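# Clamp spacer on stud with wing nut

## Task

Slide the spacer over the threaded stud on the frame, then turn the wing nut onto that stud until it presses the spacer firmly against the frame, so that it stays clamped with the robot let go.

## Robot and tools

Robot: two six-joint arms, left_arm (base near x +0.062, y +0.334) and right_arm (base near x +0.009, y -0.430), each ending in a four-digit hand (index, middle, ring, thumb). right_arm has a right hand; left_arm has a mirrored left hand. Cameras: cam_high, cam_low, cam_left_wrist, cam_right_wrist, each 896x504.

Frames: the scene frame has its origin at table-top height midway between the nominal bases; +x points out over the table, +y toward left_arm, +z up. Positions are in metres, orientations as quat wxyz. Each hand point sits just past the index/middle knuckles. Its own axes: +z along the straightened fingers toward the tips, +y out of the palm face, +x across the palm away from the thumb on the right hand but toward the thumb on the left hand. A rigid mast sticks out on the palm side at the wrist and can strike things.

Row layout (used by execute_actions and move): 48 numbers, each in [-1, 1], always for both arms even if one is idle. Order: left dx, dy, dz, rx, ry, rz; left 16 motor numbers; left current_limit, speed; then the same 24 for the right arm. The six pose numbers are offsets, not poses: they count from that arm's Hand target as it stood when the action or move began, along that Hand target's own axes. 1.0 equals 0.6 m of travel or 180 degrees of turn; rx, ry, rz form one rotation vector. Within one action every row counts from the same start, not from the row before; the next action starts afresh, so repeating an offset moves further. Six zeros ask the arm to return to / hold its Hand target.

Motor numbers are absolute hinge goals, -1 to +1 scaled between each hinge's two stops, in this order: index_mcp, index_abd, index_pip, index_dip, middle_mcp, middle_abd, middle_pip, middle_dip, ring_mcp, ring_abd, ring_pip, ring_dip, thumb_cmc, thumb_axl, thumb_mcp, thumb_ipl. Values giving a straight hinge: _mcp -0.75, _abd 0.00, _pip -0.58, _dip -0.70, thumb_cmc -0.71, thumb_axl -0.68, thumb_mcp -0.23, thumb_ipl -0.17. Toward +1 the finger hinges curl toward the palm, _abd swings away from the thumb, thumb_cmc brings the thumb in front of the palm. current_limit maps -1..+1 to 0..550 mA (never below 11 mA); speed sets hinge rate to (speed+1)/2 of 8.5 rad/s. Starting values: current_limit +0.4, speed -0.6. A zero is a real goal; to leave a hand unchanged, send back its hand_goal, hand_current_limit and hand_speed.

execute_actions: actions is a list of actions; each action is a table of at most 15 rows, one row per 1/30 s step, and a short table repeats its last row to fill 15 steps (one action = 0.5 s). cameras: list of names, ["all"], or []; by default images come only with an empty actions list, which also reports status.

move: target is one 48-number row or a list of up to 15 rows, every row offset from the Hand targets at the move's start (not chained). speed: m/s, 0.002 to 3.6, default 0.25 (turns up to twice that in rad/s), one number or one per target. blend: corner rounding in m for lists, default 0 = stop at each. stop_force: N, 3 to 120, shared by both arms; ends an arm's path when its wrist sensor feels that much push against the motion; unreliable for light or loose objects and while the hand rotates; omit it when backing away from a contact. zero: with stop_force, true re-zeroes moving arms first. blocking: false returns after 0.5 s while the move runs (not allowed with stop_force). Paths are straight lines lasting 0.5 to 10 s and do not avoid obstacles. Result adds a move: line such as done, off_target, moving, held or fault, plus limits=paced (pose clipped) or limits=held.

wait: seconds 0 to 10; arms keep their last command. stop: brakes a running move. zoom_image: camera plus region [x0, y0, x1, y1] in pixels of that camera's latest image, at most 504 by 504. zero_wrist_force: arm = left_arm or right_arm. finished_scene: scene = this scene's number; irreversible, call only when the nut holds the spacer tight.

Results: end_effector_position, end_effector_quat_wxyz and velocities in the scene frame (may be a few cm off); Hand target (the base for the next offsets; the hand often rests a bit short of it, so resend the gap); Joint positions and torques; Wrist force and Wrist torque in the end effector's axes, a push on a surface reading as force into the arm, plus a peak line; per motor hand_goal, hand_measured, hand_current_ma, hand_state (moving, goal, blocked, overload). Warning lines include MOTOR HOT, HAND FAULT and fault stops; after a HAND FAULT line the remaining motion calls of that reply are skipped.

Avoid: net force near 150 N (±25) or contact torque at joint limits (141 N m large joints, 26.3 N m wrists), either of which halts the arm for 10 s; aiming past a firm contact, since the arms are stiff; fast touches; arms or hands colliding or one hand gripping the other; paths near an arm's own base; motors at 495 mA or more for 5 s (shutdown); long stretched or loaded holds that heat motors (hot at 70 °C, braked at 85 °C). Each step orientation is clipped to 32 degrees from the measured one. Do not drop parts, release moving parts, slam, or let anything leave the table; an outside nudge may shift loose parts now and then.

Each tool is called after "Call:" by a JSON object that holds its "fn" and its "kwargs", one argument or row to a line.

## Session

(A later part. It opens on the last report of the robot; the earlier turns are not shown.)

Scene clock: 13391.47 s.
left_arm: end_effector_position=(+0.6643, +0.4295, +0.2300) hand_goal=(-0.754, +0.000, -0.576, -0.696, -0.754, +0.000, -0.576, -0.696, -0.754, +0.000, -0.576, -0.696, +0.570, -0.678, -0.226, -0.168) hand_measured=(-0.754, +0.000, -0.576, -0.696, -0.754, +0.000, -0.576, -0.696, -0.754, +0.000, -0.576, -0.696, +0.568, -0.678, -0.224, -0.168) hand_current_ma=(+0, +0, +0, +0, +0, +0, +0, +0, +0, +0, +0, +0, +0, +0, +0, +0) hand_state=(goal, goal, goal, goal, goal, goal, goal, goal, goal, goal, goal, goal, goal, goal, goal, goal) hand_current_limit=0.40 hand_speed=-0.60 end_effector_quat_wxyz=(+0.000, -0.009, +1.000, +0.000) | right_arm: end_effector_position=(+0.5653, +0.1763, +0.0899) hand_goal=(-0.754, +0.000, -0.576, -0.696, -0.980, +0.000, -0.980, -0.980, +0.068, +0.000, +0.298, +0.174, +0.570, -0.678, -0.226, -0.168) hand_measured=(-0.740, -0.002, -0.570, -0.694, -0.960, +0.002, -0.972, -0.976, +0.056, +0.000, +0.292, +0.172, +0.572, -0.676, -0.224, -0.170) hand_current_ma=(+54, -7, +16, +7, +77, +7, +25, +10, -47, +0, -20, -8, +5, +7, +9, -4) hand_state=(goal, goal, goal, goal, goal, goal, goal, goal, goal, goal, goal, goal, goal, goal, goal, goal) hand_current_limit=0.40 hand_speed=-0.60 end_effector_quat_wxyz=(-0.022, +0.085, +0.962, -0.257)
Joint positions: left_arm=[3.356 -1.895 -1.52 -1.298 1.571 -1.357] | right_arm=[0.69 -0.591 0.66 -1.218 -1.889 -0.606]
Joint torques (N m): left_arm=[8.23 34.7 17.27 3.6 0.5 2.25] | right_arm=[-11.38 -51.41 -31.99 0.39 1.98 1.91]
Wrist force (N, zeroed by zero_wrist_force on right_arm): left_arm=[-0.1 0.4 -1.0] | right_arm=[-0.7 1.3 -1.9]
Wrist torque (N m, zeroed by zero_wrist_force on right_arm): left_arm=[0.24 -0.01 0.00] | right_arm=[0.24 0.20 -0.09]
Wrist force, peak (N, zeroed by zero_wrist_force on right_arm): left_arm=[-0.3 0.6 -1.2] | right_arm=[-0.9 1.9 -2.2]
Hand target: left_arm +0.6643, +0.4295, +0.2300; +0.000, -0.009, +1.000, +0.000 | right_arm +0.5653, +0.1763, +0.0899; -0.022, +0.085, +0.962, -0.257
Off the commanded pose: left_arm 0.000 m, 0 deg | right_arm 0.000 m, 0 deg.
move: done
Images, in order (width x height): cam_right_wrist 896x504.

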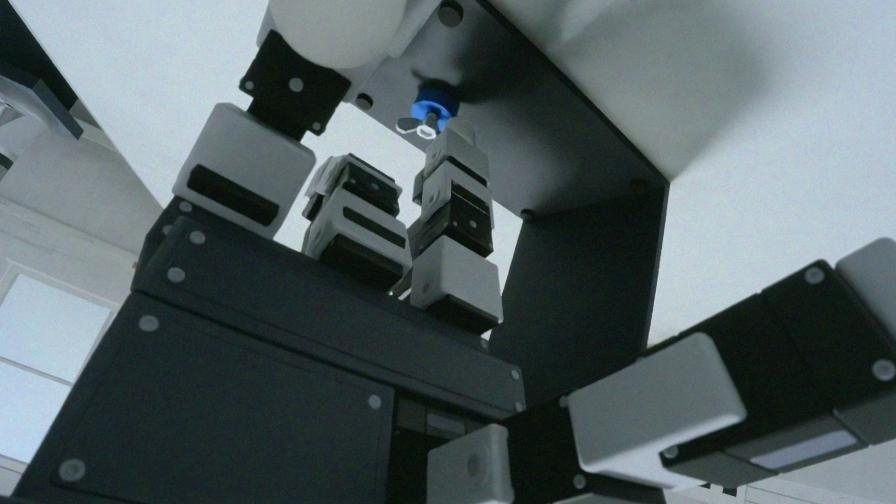

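Call:
{"fn": "move", "kwargs": {
  "target": [
    [0,0,0,0,0,0,-0.754,0,-0.576,-0.696,-0.754,0,-0.576,-0.696,-0.754,0,-0.576,-0.696,0.571,-0.678,-0.226,-0.168,0.4,-0.6,0,0.0087,-0.005,0,0,0,-0.754,0,-0.576,-0.696,-0.98,0,-0.98,-0.98,0.068,0,0.299,0.174,0.571,-0.678,-0.226,-0.168,0.4,-0.6],
    [0,0,0,0,0,0,-0.754,0,-0.576,-0.696,-0.754,0,-0.576,-0.696,-0.754,0,-0.576,-0.696,0.571,-0.678,-0.226,-0.168,0.4,-0.6,0,-0.011,-0.0457,0,0,0,-0.754,0,-0.576,-0.696,-0.98,0,-0.98,-0.98,0.068,0,0.299,0.174,0.571,-0.678,-0.226,-0.168,0.4,-0.6],
    [0,0,0,0,0,0,-0.754,0,-0.576,-0.696,-0.754,0,-0.576,-0.696,-0.754,0,-0.576,-0.696,0.571,-0.678,-0.226,-0.168,0.4,-0.6,0.1178,-0.0463,-0.0252,0,-0.08333,-0.14434,-0.754,0,-0.576,-0.696,-0.98,0,-0.98,-0.98,0.068,0,0.299,0.174,0.571,-0.678,-0.226,-0.168,0.4,-0.6],
    [0,0,0,0,0,0,-0.754,0,-0.576,-0.696,-0.754,0,-0.576,-0.696,-0.754,0,-0.576,-0.696,0.571,-0.678,-0.226,-0.168,0.4,-0.6,0.1977,-0.1261,0.0209,0,-0.16667,-0.28868,-0.754,0,-0.576,-0.696,-0.98,0,-0.98,-0.98,0.068,0,0.299,0.174,0.571,-0.678,-0.226,-0.168,0.4,-0.6],
    [0,0,0,0,0,0,-0.754,0,-0.576,-0.696,-0.754,0,-0.576,-0.696,-0.754,0,-0.576,-0.696,0.571,-0.678,-0.226,-0.168,0.4,-0.6,0.2208,-0.2298,0.0807,0,-0.25,-0.43301,-0.754,0,-0.576,-0.696,-0.98,0,-0.98,-0.98,0.068,0,0.299,0.174,0.571,-0.678,-0.226,-0.168,0.4,-0.6],
    [0,0,0,0,0,0,-0.754,0,-0.576,-0.696,-0.754,0,-0.576,-0.696,-0.754,0,-0.576,-0.696,0.571,-0.678,-0.226,-0.168,0.4,-0.6,0.181,-0.3297,0.1383,0,-0.33333,-0.57735,-0.754,0,-0.576,-0.696,-0.98,0,-0.98,-0.98,0.068,0,0.299,0.174,0.571,-0.678,-0.226,-0.168,0.4,-0.6],
    [0,0,0,0,0,0,-0.754,0,-0.576,-0.696,-0.754,0,-0.576,-0.696,-0.754,0,-0.576,-0.696,0.571,-0.678,-0.226,-0.168,0.4,-0.6,0.0698,-0.4103,0.1849,0,-0.43056,-0.74574,-0.754,0,-0.576,-0.696,-0.98,0,-0.98,-0.98,0.068,0,0.299,0.174,0.571,-0.678,-0.226,-0.168,0.4,-0.6],
    [0,0,0,0,0,0,-0.754,0,-0.576,-0.696,-0.754,0,-0.576,-0.696,-0.754,0,-0.576,-0.696,0.571,-0.678,-0.226,-0.168,0.4,-0.6,0.0698,-0.3878,0.2239,0,-0.43056,-0.74574,-0.754,0,-0.576,-0.696,-0.98,0,-0.98,-0.98,0.068,0,0.299,0.174,0.571,-0.678,-0.226,-0.168,0.4,-0.6]
  ],
  "speed": [0.06,0.12,0.28,0.28,0.28,0.28,0.28,0.08],
  "blend": [0.001,0.004,0.01,0.01,0.01,0.01,0.003,0],
  "cameras": []
}}

Call:
{"fn": "move", "kwargs": {
  "target": [
    [0,0,0,0,0,0,-0.754,0,-0.576,-0.696,-0.754,0,-0.576,-0.696,-0.754,0,-0.576,-0.696,0.571,-0.678,-0.226,-0.168,0.4,-0.6,-0.00133,-0.00606,0.0035,0,0,0,-0.754,0,-0.576,-0.696,-0.98,0,-0.98,-0.98,0.068,0,0.299,0.174,0.571,-0.678,-0.226,-0.168,0.4,-0.6],
    [0,0,0,0,0,0,-0.754,0,-0.576,-0.696,-0.754,0,-0.576,-0.696,-0.754,0,-0.576,-0.696,0.571,-0.678,-0.226,-0.168,0.4,-0.6,-0.04642,-0.00751,0.00433,0,0.03075,0.05327,-0.754,0,-0.576,-0.696,-0.98,0,-0.98,-0.98,0.068,0,0.299,0.174,0.571,-0.678,-0.226,-0.168,0.4,-0.6],
    [0,0,0,0,0,0,-0.754,0,-0.576,-0.696,-0.754,0,-0.576,-0.696,-0.754,0,-0.576,-0.696,0.571,-0.678,-0.226,-0.168,0.4,-0.6,-0.0902,-0.01644,0.00949,0,0.06151,0.10653,-0.754,0,-0.576,-0.696,-0.98,0,-0.98,-0.98,0.068,0,0.299,0.174,0.571,-0.678,-0.226,-0.168,0.4,-0.6],
    [0,0,0,0,0,0,-0.754,0,-0.576,-0.696,-0.754,0,-0.576,-0.696,-0.754,0,-0.576,-0.696,0.571,-0.678,-0.226,-0.168,0.4,-0.6,-0.13105,-0.03246,0.01874,0,0.09226,0.1598,-0.754,0,-0.576,-0.696,-0.98,0,-0.98,-0.98,0.068,0,0.299,0.174,0.571,-0.678,-0.226,-0.168,0.4,-0.6],
    [0,0,0,0,0,0,-0.754,0,-0.576,-0.696,-0.754,0,-0.576,-0.696,-0.754,0,-0.576,-0.696,0.571,-0.678,-0.226,-0.168,0.4,-0.6,-0.16745,-0.05494,0.03172,0,0.12302,0.21307,-0.754,0,-0.576,-0.696,-0.98,0,-0.98,-0.98,0.068,0,0.299,0.174,0.571,-0.678,-0.226,-0.168,0.4,-0.6],
    [0,0,0,0,0,0,-0.754,0,-0.576,-0.696,-0.754,0,-0.576,-0.696,-0.754,0,-0.576,-0.696,0.571,-0.678,-0.226,-0.168,0.4,-0.6,-0.19805,-0.083,0.04792,0,0.15377,0.26634,-0.754,0,-0.576,-0.696,-0.98,0,-0.98,-0.98,0.068,0,0.299,0.174,0.571,-0.678,-0.226,-0.168,0.4,-0.6],
    [0,0,0,0,0,0,-0.754,0,-0.576,-0.696,-0.754,0,-0.576,-0.696,-0.754,0,-0.576,-0.696,0.571,-0.678,-0.226,-0.168,0.4,-0.6,-0.22177,-0.11553,0.0667,0,0.18452,0.3196,-0.754,0,-0.576,-0.696,-0.98,0,-0.98,-0.98,0.068,0,0.299,0.174,0.571,-0.678,-0.226,-0.168,0.4,-0.6],
    [0,0,0,0,0,0,-0.754,0,-0.576,-0.696,-0.754,0,-0.576,-0.696,-0.754,0,-0.576,-0.696,0.571,-0.678,-0.226,-0.168,0.4,-0.6,-0.23775,-0.1513,0.08735,0,0.21528,0.37287,-0.754,0,-0.576,-0.696,-0.98,0,-0.98,-0.98,0.068,0,0.299,0.174,0.571,-0.678,-0.226,-0.168,0.4,-0.6],
    [0,0,0,0,0,0,-0.754,0,-0.576,-0.696,-0.754,0,-0.576,-0.696,-0.754,0,-0.576,-0.696,0.571,-0.678,-0.226,-0.168,0.4,-0.6,-0.24542,-0.18896,0.10909,0,0.24603,0.42614,-0.754,0,-0.576,-0.696,-0.98,0,-0.98,-0.98,0.068,0,0.299,0.174,0.571,-0.678,-0.226,-0.168,0.4,-0.6],
    [0,0,0,0,0,0,-0.754,0,-0.576,-0.696,-0.754,0,-0.576,-0.696,-0.754,0,-0.576,-0.696,0.571,-0.678,-0.226,-0.168,0.4,-0.6,-0.24457,-0.22706,0.13109,0,0.27679,0.4794,-0.754,0,-0.576,-0.696,-0.98,0,-0.98,-0.98,0.068,0,0.299,0.174,0.571,-0.678,-0.226,-0.168,0.4,-0.6],
    [0,0,0,0,0,0,-0.754,0,-0.576,-0.696,-0.754,0,-0.576,-0.696,-0.754,0,-0.576,-0.696,0.571,-0.678,-0.226,-0.168,0.4,-0.6,-0.23527,-0.2642,0.15253,0,0.30754,0.53267,-0.754,0,-0.576,-0.696,-0.98,0,-0.98,-0.98,0.068,0,0.299,0.174,0.571,-0.678,-0.226,-0.168,0.4,-0.6],
    [0,0,0,0,0,0,-0.754,0,-0.576,-0.696,-0.754,0,-0.576,-0.696,-0.754,0,-0.576,-0.696,0.571,-0.678,-0.226,-0.168,0.4,-0.6,-0.21792,-0.29897,0.17261,0,0.33829,0.58594,-0.754,0,-0.576,-0.696,-0.98,0,-0.98,-0.98,0.068,0,0.299,0.174,0.571,-0.678,-0.226,-0.168,0.4,-0.6],
    [0,0,0,0,0,0,-0.754,0,-0.576,-0.696,-0.754,0,-0.576,-0.696,-0.754,0,-0.576,-0.696,0.571,-0.678,-0.226,-0.168,0.4,-0.6,-0.19323,-0.33009,0.19058,0,0.36905,0.6392,-0.754,0,-0.576,-0.696,-0.98,0,-0.98,-0.98,0.068,0,0.299,0.174,0.571,-0.678,-0.226,-0.168,0.4,-0.6],
    [0,0,0,0,0,0,-0.754,0,-0.576,-0.696,-0.754,0,-0.576,-0.696,-0.754,0,-0.576,-0.696,0.571,-0.678,-0.226,-0.168,0.4,-0.6,-0.16217,-0.35642,0.20578,0,0.3998,0.69247,-0.754,0,-0.576,-0.696,-0.98,0,-0.98,-0.98,0.068,0,0.299,0.174,0.571,-0.678,-0.226,-0.168,0.4,-0.6],
    [0,0,0,0,0,0,-0.754,0,-0.576,-0.696,-0.754,0,-0.576,-0.696,-0.754,0,-0.576,-0.696,0.571,-0.678,-0.226,-0.168,0.4,-0.6,-0.12593,-0.377,0.21766,0,0.43056,0.74574,-0.754,0,-0.576,-0.696,-0.98,0,-0.98,-0.98,0.068,0,0.299,0.174,0.571,-0.678,-0.226,-0.168,0.4,-0.6]
  ],
  "speed": [0.04,0.18,0.18,0.18,0.18,0.18,0.18,0.18,0.18,0.18,0.18,0.18,0.18,0.18,0.18],
  "blend": [0.001,0.003,0.003,0.003,0.003,0.003,0.003,0.003,0.003,0.003,0.003,0.003,0.003,0.003,0],
  "cameras": ["cam_right_wrist"]
}}

Call:
{"fn": "zoom_image", "kwargs": {
  "camera": "cam_right_wrist",
  "region": [386, 40, 496, 150]
}}

Scene clock: 13492.73 s.
left_arm: end_effector_position=(+0.6643, +0.4295, +0.2300) hand_goal=(-0.754, +0.000, -0.576, -0.696, -0.754, +0.000, -0.576, -0.696, -0.754, +0.000, -0.576, -0.696, +0.570, -0.678, -0.226, -0.168) hand_measured=(-0.754, +0.000, -0.576, -0.696, -0.754, +0.000, -0.576, -0.696, -0.754, +0.000, -0.576, -0.696, +0.568, -0.678, -0.224, -0.168) hand_current_ma=(+0, +0, +0, +0, +0, +0, +0, +0, +0, +0, +0, +0, +0, +0, +0, +0) hand_state=(goal, goal, goal, goal, goal, goal, goal, goal, goal, goal, goal, goal, goal, goal, goal, goal) hand_current_limit=0.40 hand_speed=-0.60 end_effector_quat_wxyz=(+0.000, -0.009, +1.000, +0.000) | right_arm: end_effector_position=(+0.4770, -0.0809, +0.0898) hand_goal=(-0.754, +0.000, -0.576, -0.696, -0.980, +0.000, -0.980, -0.980, +0.068, +0.000, +0.298, +0.174, +0.570, -0.678, -0.226, -0.168) hand_measured=(-0.740, -0.002, -0.570, -0.694, -0.960, +0.002, -0.972, -0.976, +0.056, +0.000, +0.292, +0.172, +0.572, -0.676, -0.224, -0.170) hand_current_ma=(+53, -7, +16, +7, +77, +7, +25, +10, -46, +0, -20, -8, +5, +7, +9, -4) hand_state=(goal, goal, goal, goal, goal, goal, goal, goal, goal, goal, goal, goal, goal, goal, goal, goal) hand_current_limit=0.40 hand_speed=-0.60 end_effector_quat_wxyz=(-0.247, +0.921, -0.291, +0.079)
Joint positions: left_arm=[3.356 -1.895 -1.52 -1.298 1.571 -1.357] | right_arm=[0.306 -1.187 1.939 -2.763 -1.275 -3.698]
Joint torques (N m): left_arm=[8.27 35.12 16.83 3.61 0.51 2.27] | right_arm=[-11.65 -26.58 -6.94 -4.98 2.79 -2.26]
Wrist force (N, zeroed by zero_wrist_force on right_arm): left_arm=[-0.2 0.4 -1.0] | right_arm=[-1.3 1.3 -1.9]
Wrist torque (N m, zeroed by zero_wrist_force on right_arm): left_arm=[0.23 0.00 0.00] | right_arm=[0.23 0.25 0.00]
Wrist force, peak (N, zeroed by zero_wrist_force on right_arm): left_arm=[-0.1 0.3 -1.4] | right_arm=[-1.4 1.7 -2.1]
Hand target: left_arm +0.6643, +0.4295, +0.2300; +0.000, -0.009, +1.000, +0.000 | right_arm +0.4770, -0.0809, +0.0897; -0.247, +0.921, -0.291, +0.079
Off the commanded pose: left_arm 0.000 m, 0 deg | right_arm 0.000 m, 0 deg.
move: done
No camera images: "cameras" was empty.

Scene clock: 13501.10 s.
left_arm: end_effector_position=(+0.6643, +0.4295, +0.2300) hand_goal=(-0.754, +0.000, -0.576, -0.696, -0.754, +0.000, -0.576, -0.696, -0.754, +0.000, -0.576, -0.696, +0.570, -0.678, -0.226, -0.168) hand_measured=(-0.754, +0.000, -0.576, -0.696, -0.754, +0.000, -0.576, -0.696, -0.754, +0.000, -0.576, -0.696, +0.568, -0.678, -0.224, -0.168) hand_current_ma=(+0, +0, +0, +0, +0, +0, +0, +0, +0, +0, +0, +0, +0, +0, +0, +0) hand_state=(goal, goal, goal, goal, goal, goal, goal, goal, goal, goal, goal, goal, goal, goal, goal, goal) hand_current_limit=0.40 hand_speed=-0.60 end_effector_quat_wxyz=(+0.000, -0.009, +1.000, +0.000) | right_arm: end_effector_position=(+0.5653, +0.1762, +0.0899) hand_goal=(-0.754, +0.000, -0.576, -0.696, -0.980, +0.000, -0.980, -0.980, +0.068, +0.000, +0.298, +0.174, +0.570, -0.678, -0.226, -0.168) hand_measured=(-0.740, -0.002, -0.570, -0.694, -0.960, +0.002, -0.972, -0.976, +0.056, +0.000, +0.292, +0.172, +0.572, -0.676, -0.224, -0.170) hand_current_ma=(+53, -7, +16, +7, +77, +7, +25, +10, -46, +0, -20, -8, +5, +7, +9, -4) hand_state=(goal, goal, goal, goal, goal, goal, goal, goal, goal, goal, goal, goal, goal, goal, goal, goal) hand_current_limit=0.40 hand_speed=-0.60 end_effector_quat_wxyz=(-0.022, +0.085, +0.962, -0.257)
Joint positions: left_arm=[3.356 -1.895 -1.52 -1.298 1.571 -1.357] | right_arm=[0.69 -0.591 0.66 -1.218 -1.889 -0.606]
Joint torques (N m): left_arm=[8 34.83 17.37 3.61 0.49 2.27] | right_arm=[-11.51 -50.42 -32.76 0.42 1.97 1.89]
Wrist force (N, zeroed by zero_wrist_force on right_arm): left_arm=[0.1 0.5 -1.1] | right_arm=[-0.9 1.5 -2.2]
Wrist torque (N m, zeroed by zero_wrist_force on right_arm): left_arm=[0.26 -0.04 0.02] | right_arm=[0.29 0.23 -0.10]
Wrist force, peak (N, zeroed by zero_wrist_force on right_arm): left_arm=[-0.1 0.3 -1.3] | right_arm=[-0.9 2.0 -2.2]
Hand target: left_arm +0.6643, +0.4295, +0.2300; +0.000, -0.009, +1.000, +0.000 | right_arm +0.5654, +0.1763, +0.0899; -0.022, +0.085, +0.962, -0.257
Off the commanded pose: left_arm 0.000 m, 0 deg | right_arm 0.000 m, 0 deg.
move: done
Images, in order (width x height): cam_right_wrist 896x504.

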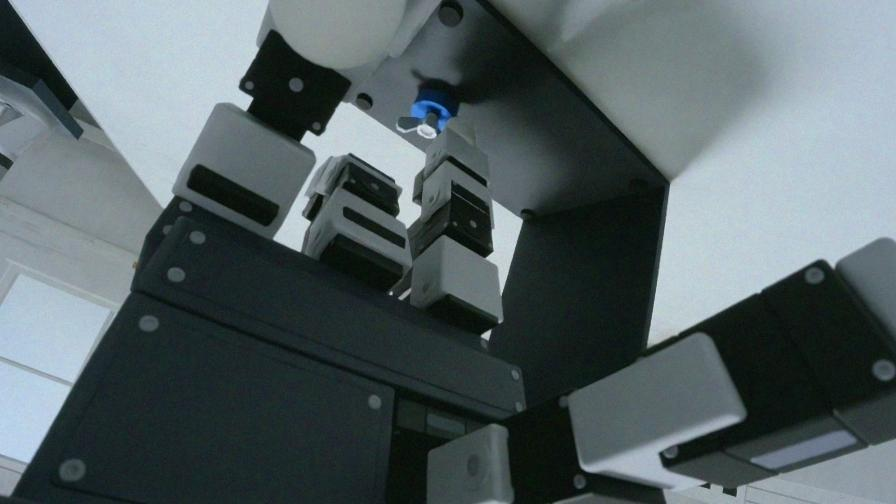

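Scaled by 4.582.

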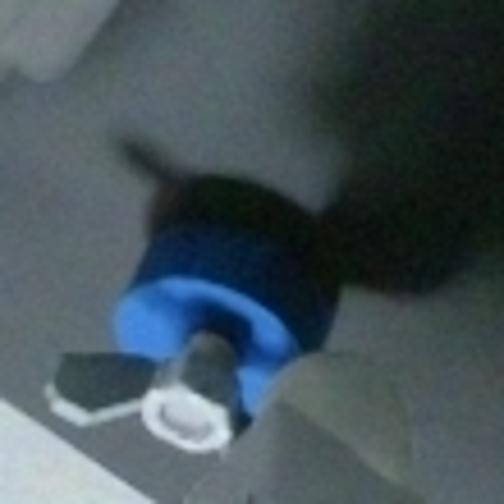

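Call:
{"fn": "move", "kwargs": {
  "target": [
    [0,0,0,0,0,0,-0.754,0,-0.576,-0.696,-0.754,0,-0.576,-0.696,-0.754,0,-0.576,-0.696,0.571,-0.678,-0.226,-0.168,0.4,-0.6,0,0.0087,-0.005,0,0,0,-0.754,0,-0.576,-0.696,-0.98,0,-0.98,-0.98,0.068,0,0.299,0.174,0.571,-0.678,-0.226,-0.168,0.4,-0.6],
    [0,0,0,0,0,0,-0.754,0,-0.576,-0.696,-0.754,0,-0.576,-0.696,-0.754,0,-0.576,-0.696,0.571,-0.678,-0.226,-0.168,0.4,-0.6,0,-0.011,-0.0457,0,0,0,-0.754,0,-0.576,-0.696,-0.98,0,-0.98,-0.98,0.068,0,0.299,0.174,0.571,-0.678,-0.226,-0.168,0.4,-0.6],
    [0,0,0,0,0,0,-0.754,0,-0.576,-0.696,-0.754,0,-0.576,-0.696,-0.754,0,-0.576,-0.696,0.571,-0.678,-0.226,-0.168,0.4,-0.6,0.1977,-0.1261,0.0209,0,-0.16667,-0.28868,-0.754,0,-0.576,-0.696,-0.98,0,-0.98,-0.98,0.068,0,0.299,0.174,0.571,-0.678,-0.226,-0.168,0.4,-0.6],
    [0,0,0,0,0,0,-0.754,0,-0.576,-0.696,-0.754,0,-0.576,-0.696,-0.754,0,-0.576,-0.696,0.571,-0.678,-0.226,-0.168,0.4,-0.6,0.181,-0.3297,0.1383,0,-0.33333,-0.57735,-0.754,0,-0.576,-0.696,-0.98,0,-0.98,-0.98,0.068,0,0.299,0.174,0.571,-0.678,-0.226,-0.168,0.4,-0.6],
    [0,0,0,0,0,0,-0.754,0,-0.576,-0.696,-0.754,0,-0.576,-0.696,-0.754,0,-0.576,-0.696,0.571,-0.678,-0.226,-0.168,0.4,-0.6,0.0698,-0.4103,0.1849,0,-0.43056,-0.74574,-0.754,0,-0.576,-0.696,-0.98,0,-0.98,-0.98,0.068,0,0.299,0.174,0.571,-0.678,-0.226,-0.168,0.4,-0.6],
    [0,0,0,0,0,0,-0.754,0,-0.576,-0.696,-0.754,0,-0.576,-0.696,-0.754,0,-0.576,-0.696,0.571,-0.678,-0.226,-0.168,0.4,-0.6,0.0698,-0.3878,0.2239,0,-0.43056,-0.74574,-0.754,0,-0.576,-0.696,-0.98,0,-0.98,-0.98,0.068,0,0.299,0.174,0.571,-0.678,-0.226,-0.168,0.4,-0.6]
  ],
  "speed": [0.06,0.12,0.35,0.35,0.35,0.08],
  "blend": [0.001,0.004,0.01,0.01,0.003,0],
  "cameras": []
}}

Call:
{"fn": "move", "kwargs": {
  "target": [
    [0,0,0,0,0,0,-0.754,0,-0.576,-0.696,-0.754,0,-0.576,-0.696,-0.754,0,-0.576,-0.696,0.571,-0.678,-0.226,-0.168,0.4,-0.6,-0.00133,-0.00606,0.0035,0,0,0,-0.754,0,-0.576,-0.696,-0.98,0,-0.98,-0.98,0.068,0,0.299,0.174,0.571,-0.678,-0.226,-0.168,0.4,-0.6],
    [0,0,0,0,0,0,-0.754,0,-0.576,-0.696,-0.754,0,-0.576,-0.696,-0.754,0,-0.576,-0.696,0.571,-0.678,-0.226,-0.168,0.4,-0.6,-0.0902,-0.01644,0.00949,0,0.06151,0.10653,-0.754,0,-0.576,-0.696,-0.98,0,-0.98,-0.98,0.068,0,0.299,0.174,0.571,-0.678,-0.226,-0.168,0.4,-0.6],
    [0,0,0,0,0,0,-0.754,0,-0.576,-0.696,-0.754,0,-0.576,-0.696,-0.754,0,-0.576,-0.696,0.571,-0.678,-0.226,-0.168,0.4,-0.6,-0.16745,-0.05494,0.03172,0,0.12302,0.21307,-0.754,0,-0.576,-0.696,-0.98,0,-0.98,-0.98,0.068,0,0.299,0.174,0.571,-0.678,-0.226,-0.168,0.4,-0.6],
    [0,0,0,0,0,0,-0.754,0,-0.576,-0.696,-0.754,0,-0.576,-0.696,-0.754,0,-0.576,-0.696,0.571,-0.678,-0.226,-0.168,0.4,-0.6,-0.22177,-0.11553,0.0667,0,0.18452,0.3196,-0.754,0,-0.576,-0.696,-0.98,0,-0.98,-0.98,0.068,0,0.299,0.174,0.571,-0.678,-0.226,-0.168,0.4,-0.6],
    [0,0,0,0,0,0,-0.754,0,-0.576,-0.696,-0.754,0,-0.576,-0.696,-0.754,0,-0.576,-0.696,0.571,-0.678,-0.226,-0.168,0.4,-0.6,-0.24542,-0.18896,0.10909,0,0.24603,0.42614,-0.754,0,-0.576,-0.696,-0.98,0,-0.98,-0.98,0.068,0,0.299,0.174,0.571,-0.678,-0.226,-0.168,0.4,-0.6],
    [0,0,0,0,0,0,-0.754,0,-0.576,-0.696,-0.754,0,-0.576,-0.696,-0.754,0,-0.576,-0.696,0.571,-0.678,-0.226,-0.168,0.4,-0.6,-0.23527,-0.2642,0.15253,0,0.30754,0.53267,-0.754,0,-0.576,-0.696,-0.98,0,-0.98,-0.98,0.068,0,0.299,0.174,0.571,-0.678,-0.226,-0.168,0.4,-0.6],
    [0,0,0,0,0,0,-0.754,0,-0.576,-0.696,-0.754,0,-0.576,-0.696,-0.754,0,-0.576,-0.696,0.571,-0.678,-0.226,-0.168,0.4,-0.6,-0.19323,-0.33009,0.19058,0,0.36905,0.6392,-0.754,0,-0.576,-0.696,-0.98,0,-0.98,-0.98,0.068,0,0.299,0.174,0.571,-0.678,-0.226,-0.168,0.4,-0.6],
    [0,0,0,0,0,0,-0.754,0,-0.576,-0.696,-0.754,0,-0.576,-0.696,-0.754,0,-0.576,-0.696,0.571,-0.678,-0.226,-0.168,0.4,-0.6,-0.12593,-0.377,0.21766,0,0.43056,0.74574,-0.754,0,-0.576,-0.696,-0.98,0,-0.98,-0.98,0.068,0,0.299,0.174,0.571,-0.678,-0.226,-0.168,0.4,-0.6]
  ],
  "speed": [0.04,0.25,0.25,0.25,0.25,0.25,0.25,0.25],
  "blend": [0.001,0.003,0.003,0.003,0.003,0.003,0.003,0],
  "cameras": ["cam_right_wrist"]
}}

Call:
{"fn": "zoom_image", "kwargs": {
  "camera": "cam_right_wrist",
  "region": [386, 40, 496, 150]
}}

Scene clock: 13550.23 s.
left_arm: end_effector_position=(+0.6643, +0.4295, +0.2300) hand_goal=(-0.754, +0.000, -0.576, -0.696, -0.754, +0.000, -0.576, -0.696, -0.754, +0.000, -0.576, -0.696, +0.570, -0.678, -0.226, -0.168) hand_measured=(-0.754, +0.000, -0.576, -0.696, -0.754, +0.000, -0.576, -0.696, -0.754, +0.000, -0.576, -0.696, +0.568, -0.678, -0.224, -0.168) hand_current_ma=(+0, +0, +0, +0, +0, +0, +0, +0, +0, +0, +0, +0, +0, +0, +0, +0) hand_state=(goal, goal, goal, goal, goal, goal, goal, goal, goal, goal, goal, goal, goal, goal, goal, goal) hand_current_limit=0.40 hand_speed=-0.60 end_effector_quat_wxyz=(+0.000, -0.009, +1.000, +0.000) | right_arm: end_effector_position=(+0.4770, -0.0809, +0.0898) hand_goal=(-0.754, +0.000, -0.576, -0.696, -0.980, +0.000, -0.980, -0.980, +0.068, +0.000, +0.298, +0.174, +0.570, -0.678, -0.226, -0.168) hand_measured=(-0.740, -0.002, -0.570, -0.694, -0.960, +0.002, -0.972, -0.976, +0.056, +0.000, +0.292, +0.172, +0.572, -0.676, -0.224, -0.170) hand_current_ma=(+53, -7, +16, +7, +76, +6, +25, +10, -46, +0, -20, -8, +4, +7, +9, -4) hand_state=(goal, goal, goal, goal, goal, goal, goal, goal, goal, goal, goal, goal, goal, goal, goal, goal) hand_current_limit=0.40 hand_speed=-0.60 end_effector_quat_wxyz=(-0.247, +0.921, -0.291, +0.079)
Joint positions: left_arm=[3.356 -1.895 -1.52 -1.298 1.571 -1.357] | right_arm=[0.306 -1.187 1.939 -2.763 -1.275 -3.698]
Joint torques (N m): left_arm=[7.99 34.9 17.19 3.64 0.45 2.16] | right_arm=[-11.19 -27.45 -7.28 -4.8 2.8 -2.13]
Wrist force (N, zeroed by zero_wrist_force on right_arm): left_arm=[-0.2 0.4 -0.9] | right_arm=[-0.8 1.4 -1.9]
Wrist torque (N m, zeroed by zero_wrist_force on right_arm): left_arm=[0.23 0.00 0.00] | right_arm=[0.24 0.17 0.05]
Wrist force, peak (N, zeroed by zero_wrist_force on right_arm): left_arm=[-0.3 0.5 -1.2] | right_arm=[-0.8 2.3 -2.6]
Hand target: left_arm +0.6643, +0.4295, +0.2300; +0.000, -0.009, +1.000, +0.000 | right_arm +0.4770, -0.0809, +0.0897; -0.247, +0.921, -0.291, +0.079
Off the commanded pose: left_arm 0.000 m, 0 deg | right_arm 0.000 m, 0 deg.
move: done
No camera images: "cameras" was empty.

Scene clock: 13556.60 s.
left_arm: end_effector_position=(+0.6643, +0.4295, +0.2300) hand_goal=(-0.754, +0.000, -0.576, -0.696, -0.754, +0.000, -0.576, -0.696, -0.754, +0.000, -0.576, -0.696, +0.570, -0.678, -0.226, -0.168) hand_measured=(-0.754, +0.000, -0.576, -0.696, -0.754, +0.000, -0.576, -0.696, -0.754, +0.000, -0.576, -0.696, +0.568, -0.678, -0.224, -0.168) hand_current_ma=(+0, +0, +0, +0, +0, +0, +0, +0, +0, +0, +0, +0, +0, +0, +0, +0) hand_state=(goal, goal, goal, goal, goal, goal, goal, goal, goal, goal, goal, goal, goal, goal, goal, goal) hand_current_limit=0.40 hand_speed=-0.60 end_effector_quat_wxyz=(+0.000, -0.009, +1.000, +0.000) | right_arm: end_effector_position=(+0.5654, +0.1762, +0.0899) hand_goal=(-0.754, +0.000, -0.576, -0.696, -0.980, +0.000, -0.980, -0.980, +0.068, +0.000, +0.298, +0.174, +0.570, -0.678, -0.226, -0.168) hand_measured=(-0.740, -0.002, -0.572, -0.694, -0.960, +0.002, -0.972, -0.976, +0.056, +0.000, +0.292, +0.172, +0.572, -0.676, -0.224, -0.170) hand_current_ma=(+52, -6, +15, +7, +76, +6, +25, +10, -46, +0, -20, -8, +4, +7, +9, -4) hand_state=(goal, goal, goal, goal, goal, goal, goal, goal, goal, goal, goal, goal, goal, goal, goal, goal) hand_current_limit=0.40 hand_speed=-0.60 end_effector_quat_wxyz=(-0.022, +0.085, +0.962, -0.257)
Joint positions: left_arm=[3.356 -1.895 -1.52 -1.298 1.571 -1.357] | right_arm=[0.69 -0.591 0.66 -1.218 -1.889 -0.606]
Joint torques (N m): left_arm=[8.3 34.18 17.46 3.57 0.46 2.33] | right_arm=[-11.56 -50.67 -32.87 0.5 1.9 1.85]
Wrist force (N, zeroed by zero_wrist_force on right_arm): left_arm=[0.1 0.5 -0.9] | right_arm=[-0.8 1.3 -2.2]
Wrist torque (N m, zeroed by zero_wrist_force on right_arm): left_arm=[0.24 -0.04 0.02] | right_arm=[0.26 0.21 -0.09]
Wrist force, peak (N, zeroed by zero_wrist_force on right_arm): left_arm=[-0.1 0.3 -1.3] | right_arm=[-1.2 1.6 -2.7]
Hand target: left_arm +0.6643, +0.4295, +0.2300; +0.000, -0.009, +1.000, +0.000 | right_arm +0.5654, +0.1762, +0.0899; -0.022, +0.085, +0.962, -0.257
Off the commanded pose: left_arm 0.000 m, 0 deg | right_arm 0.000 m, 0 deg.
move: done
Images, in order (width x height): cam_right_wrist 896x504.

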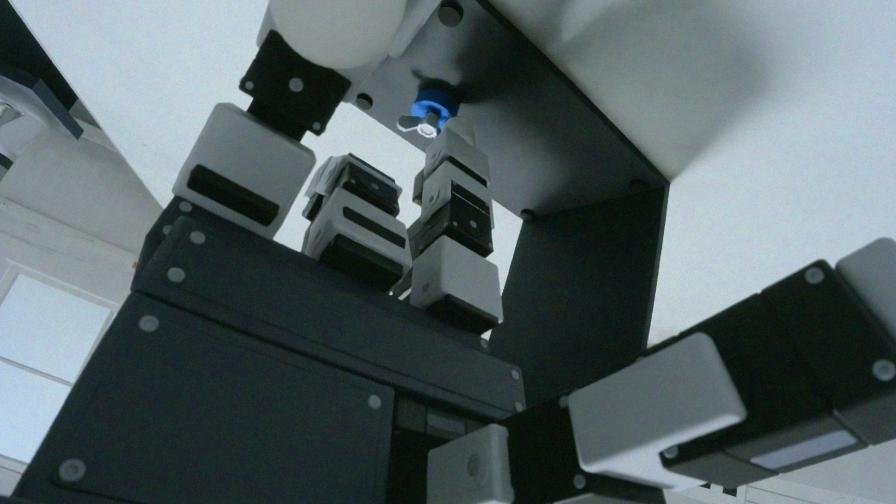

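Scaled by 4.582.

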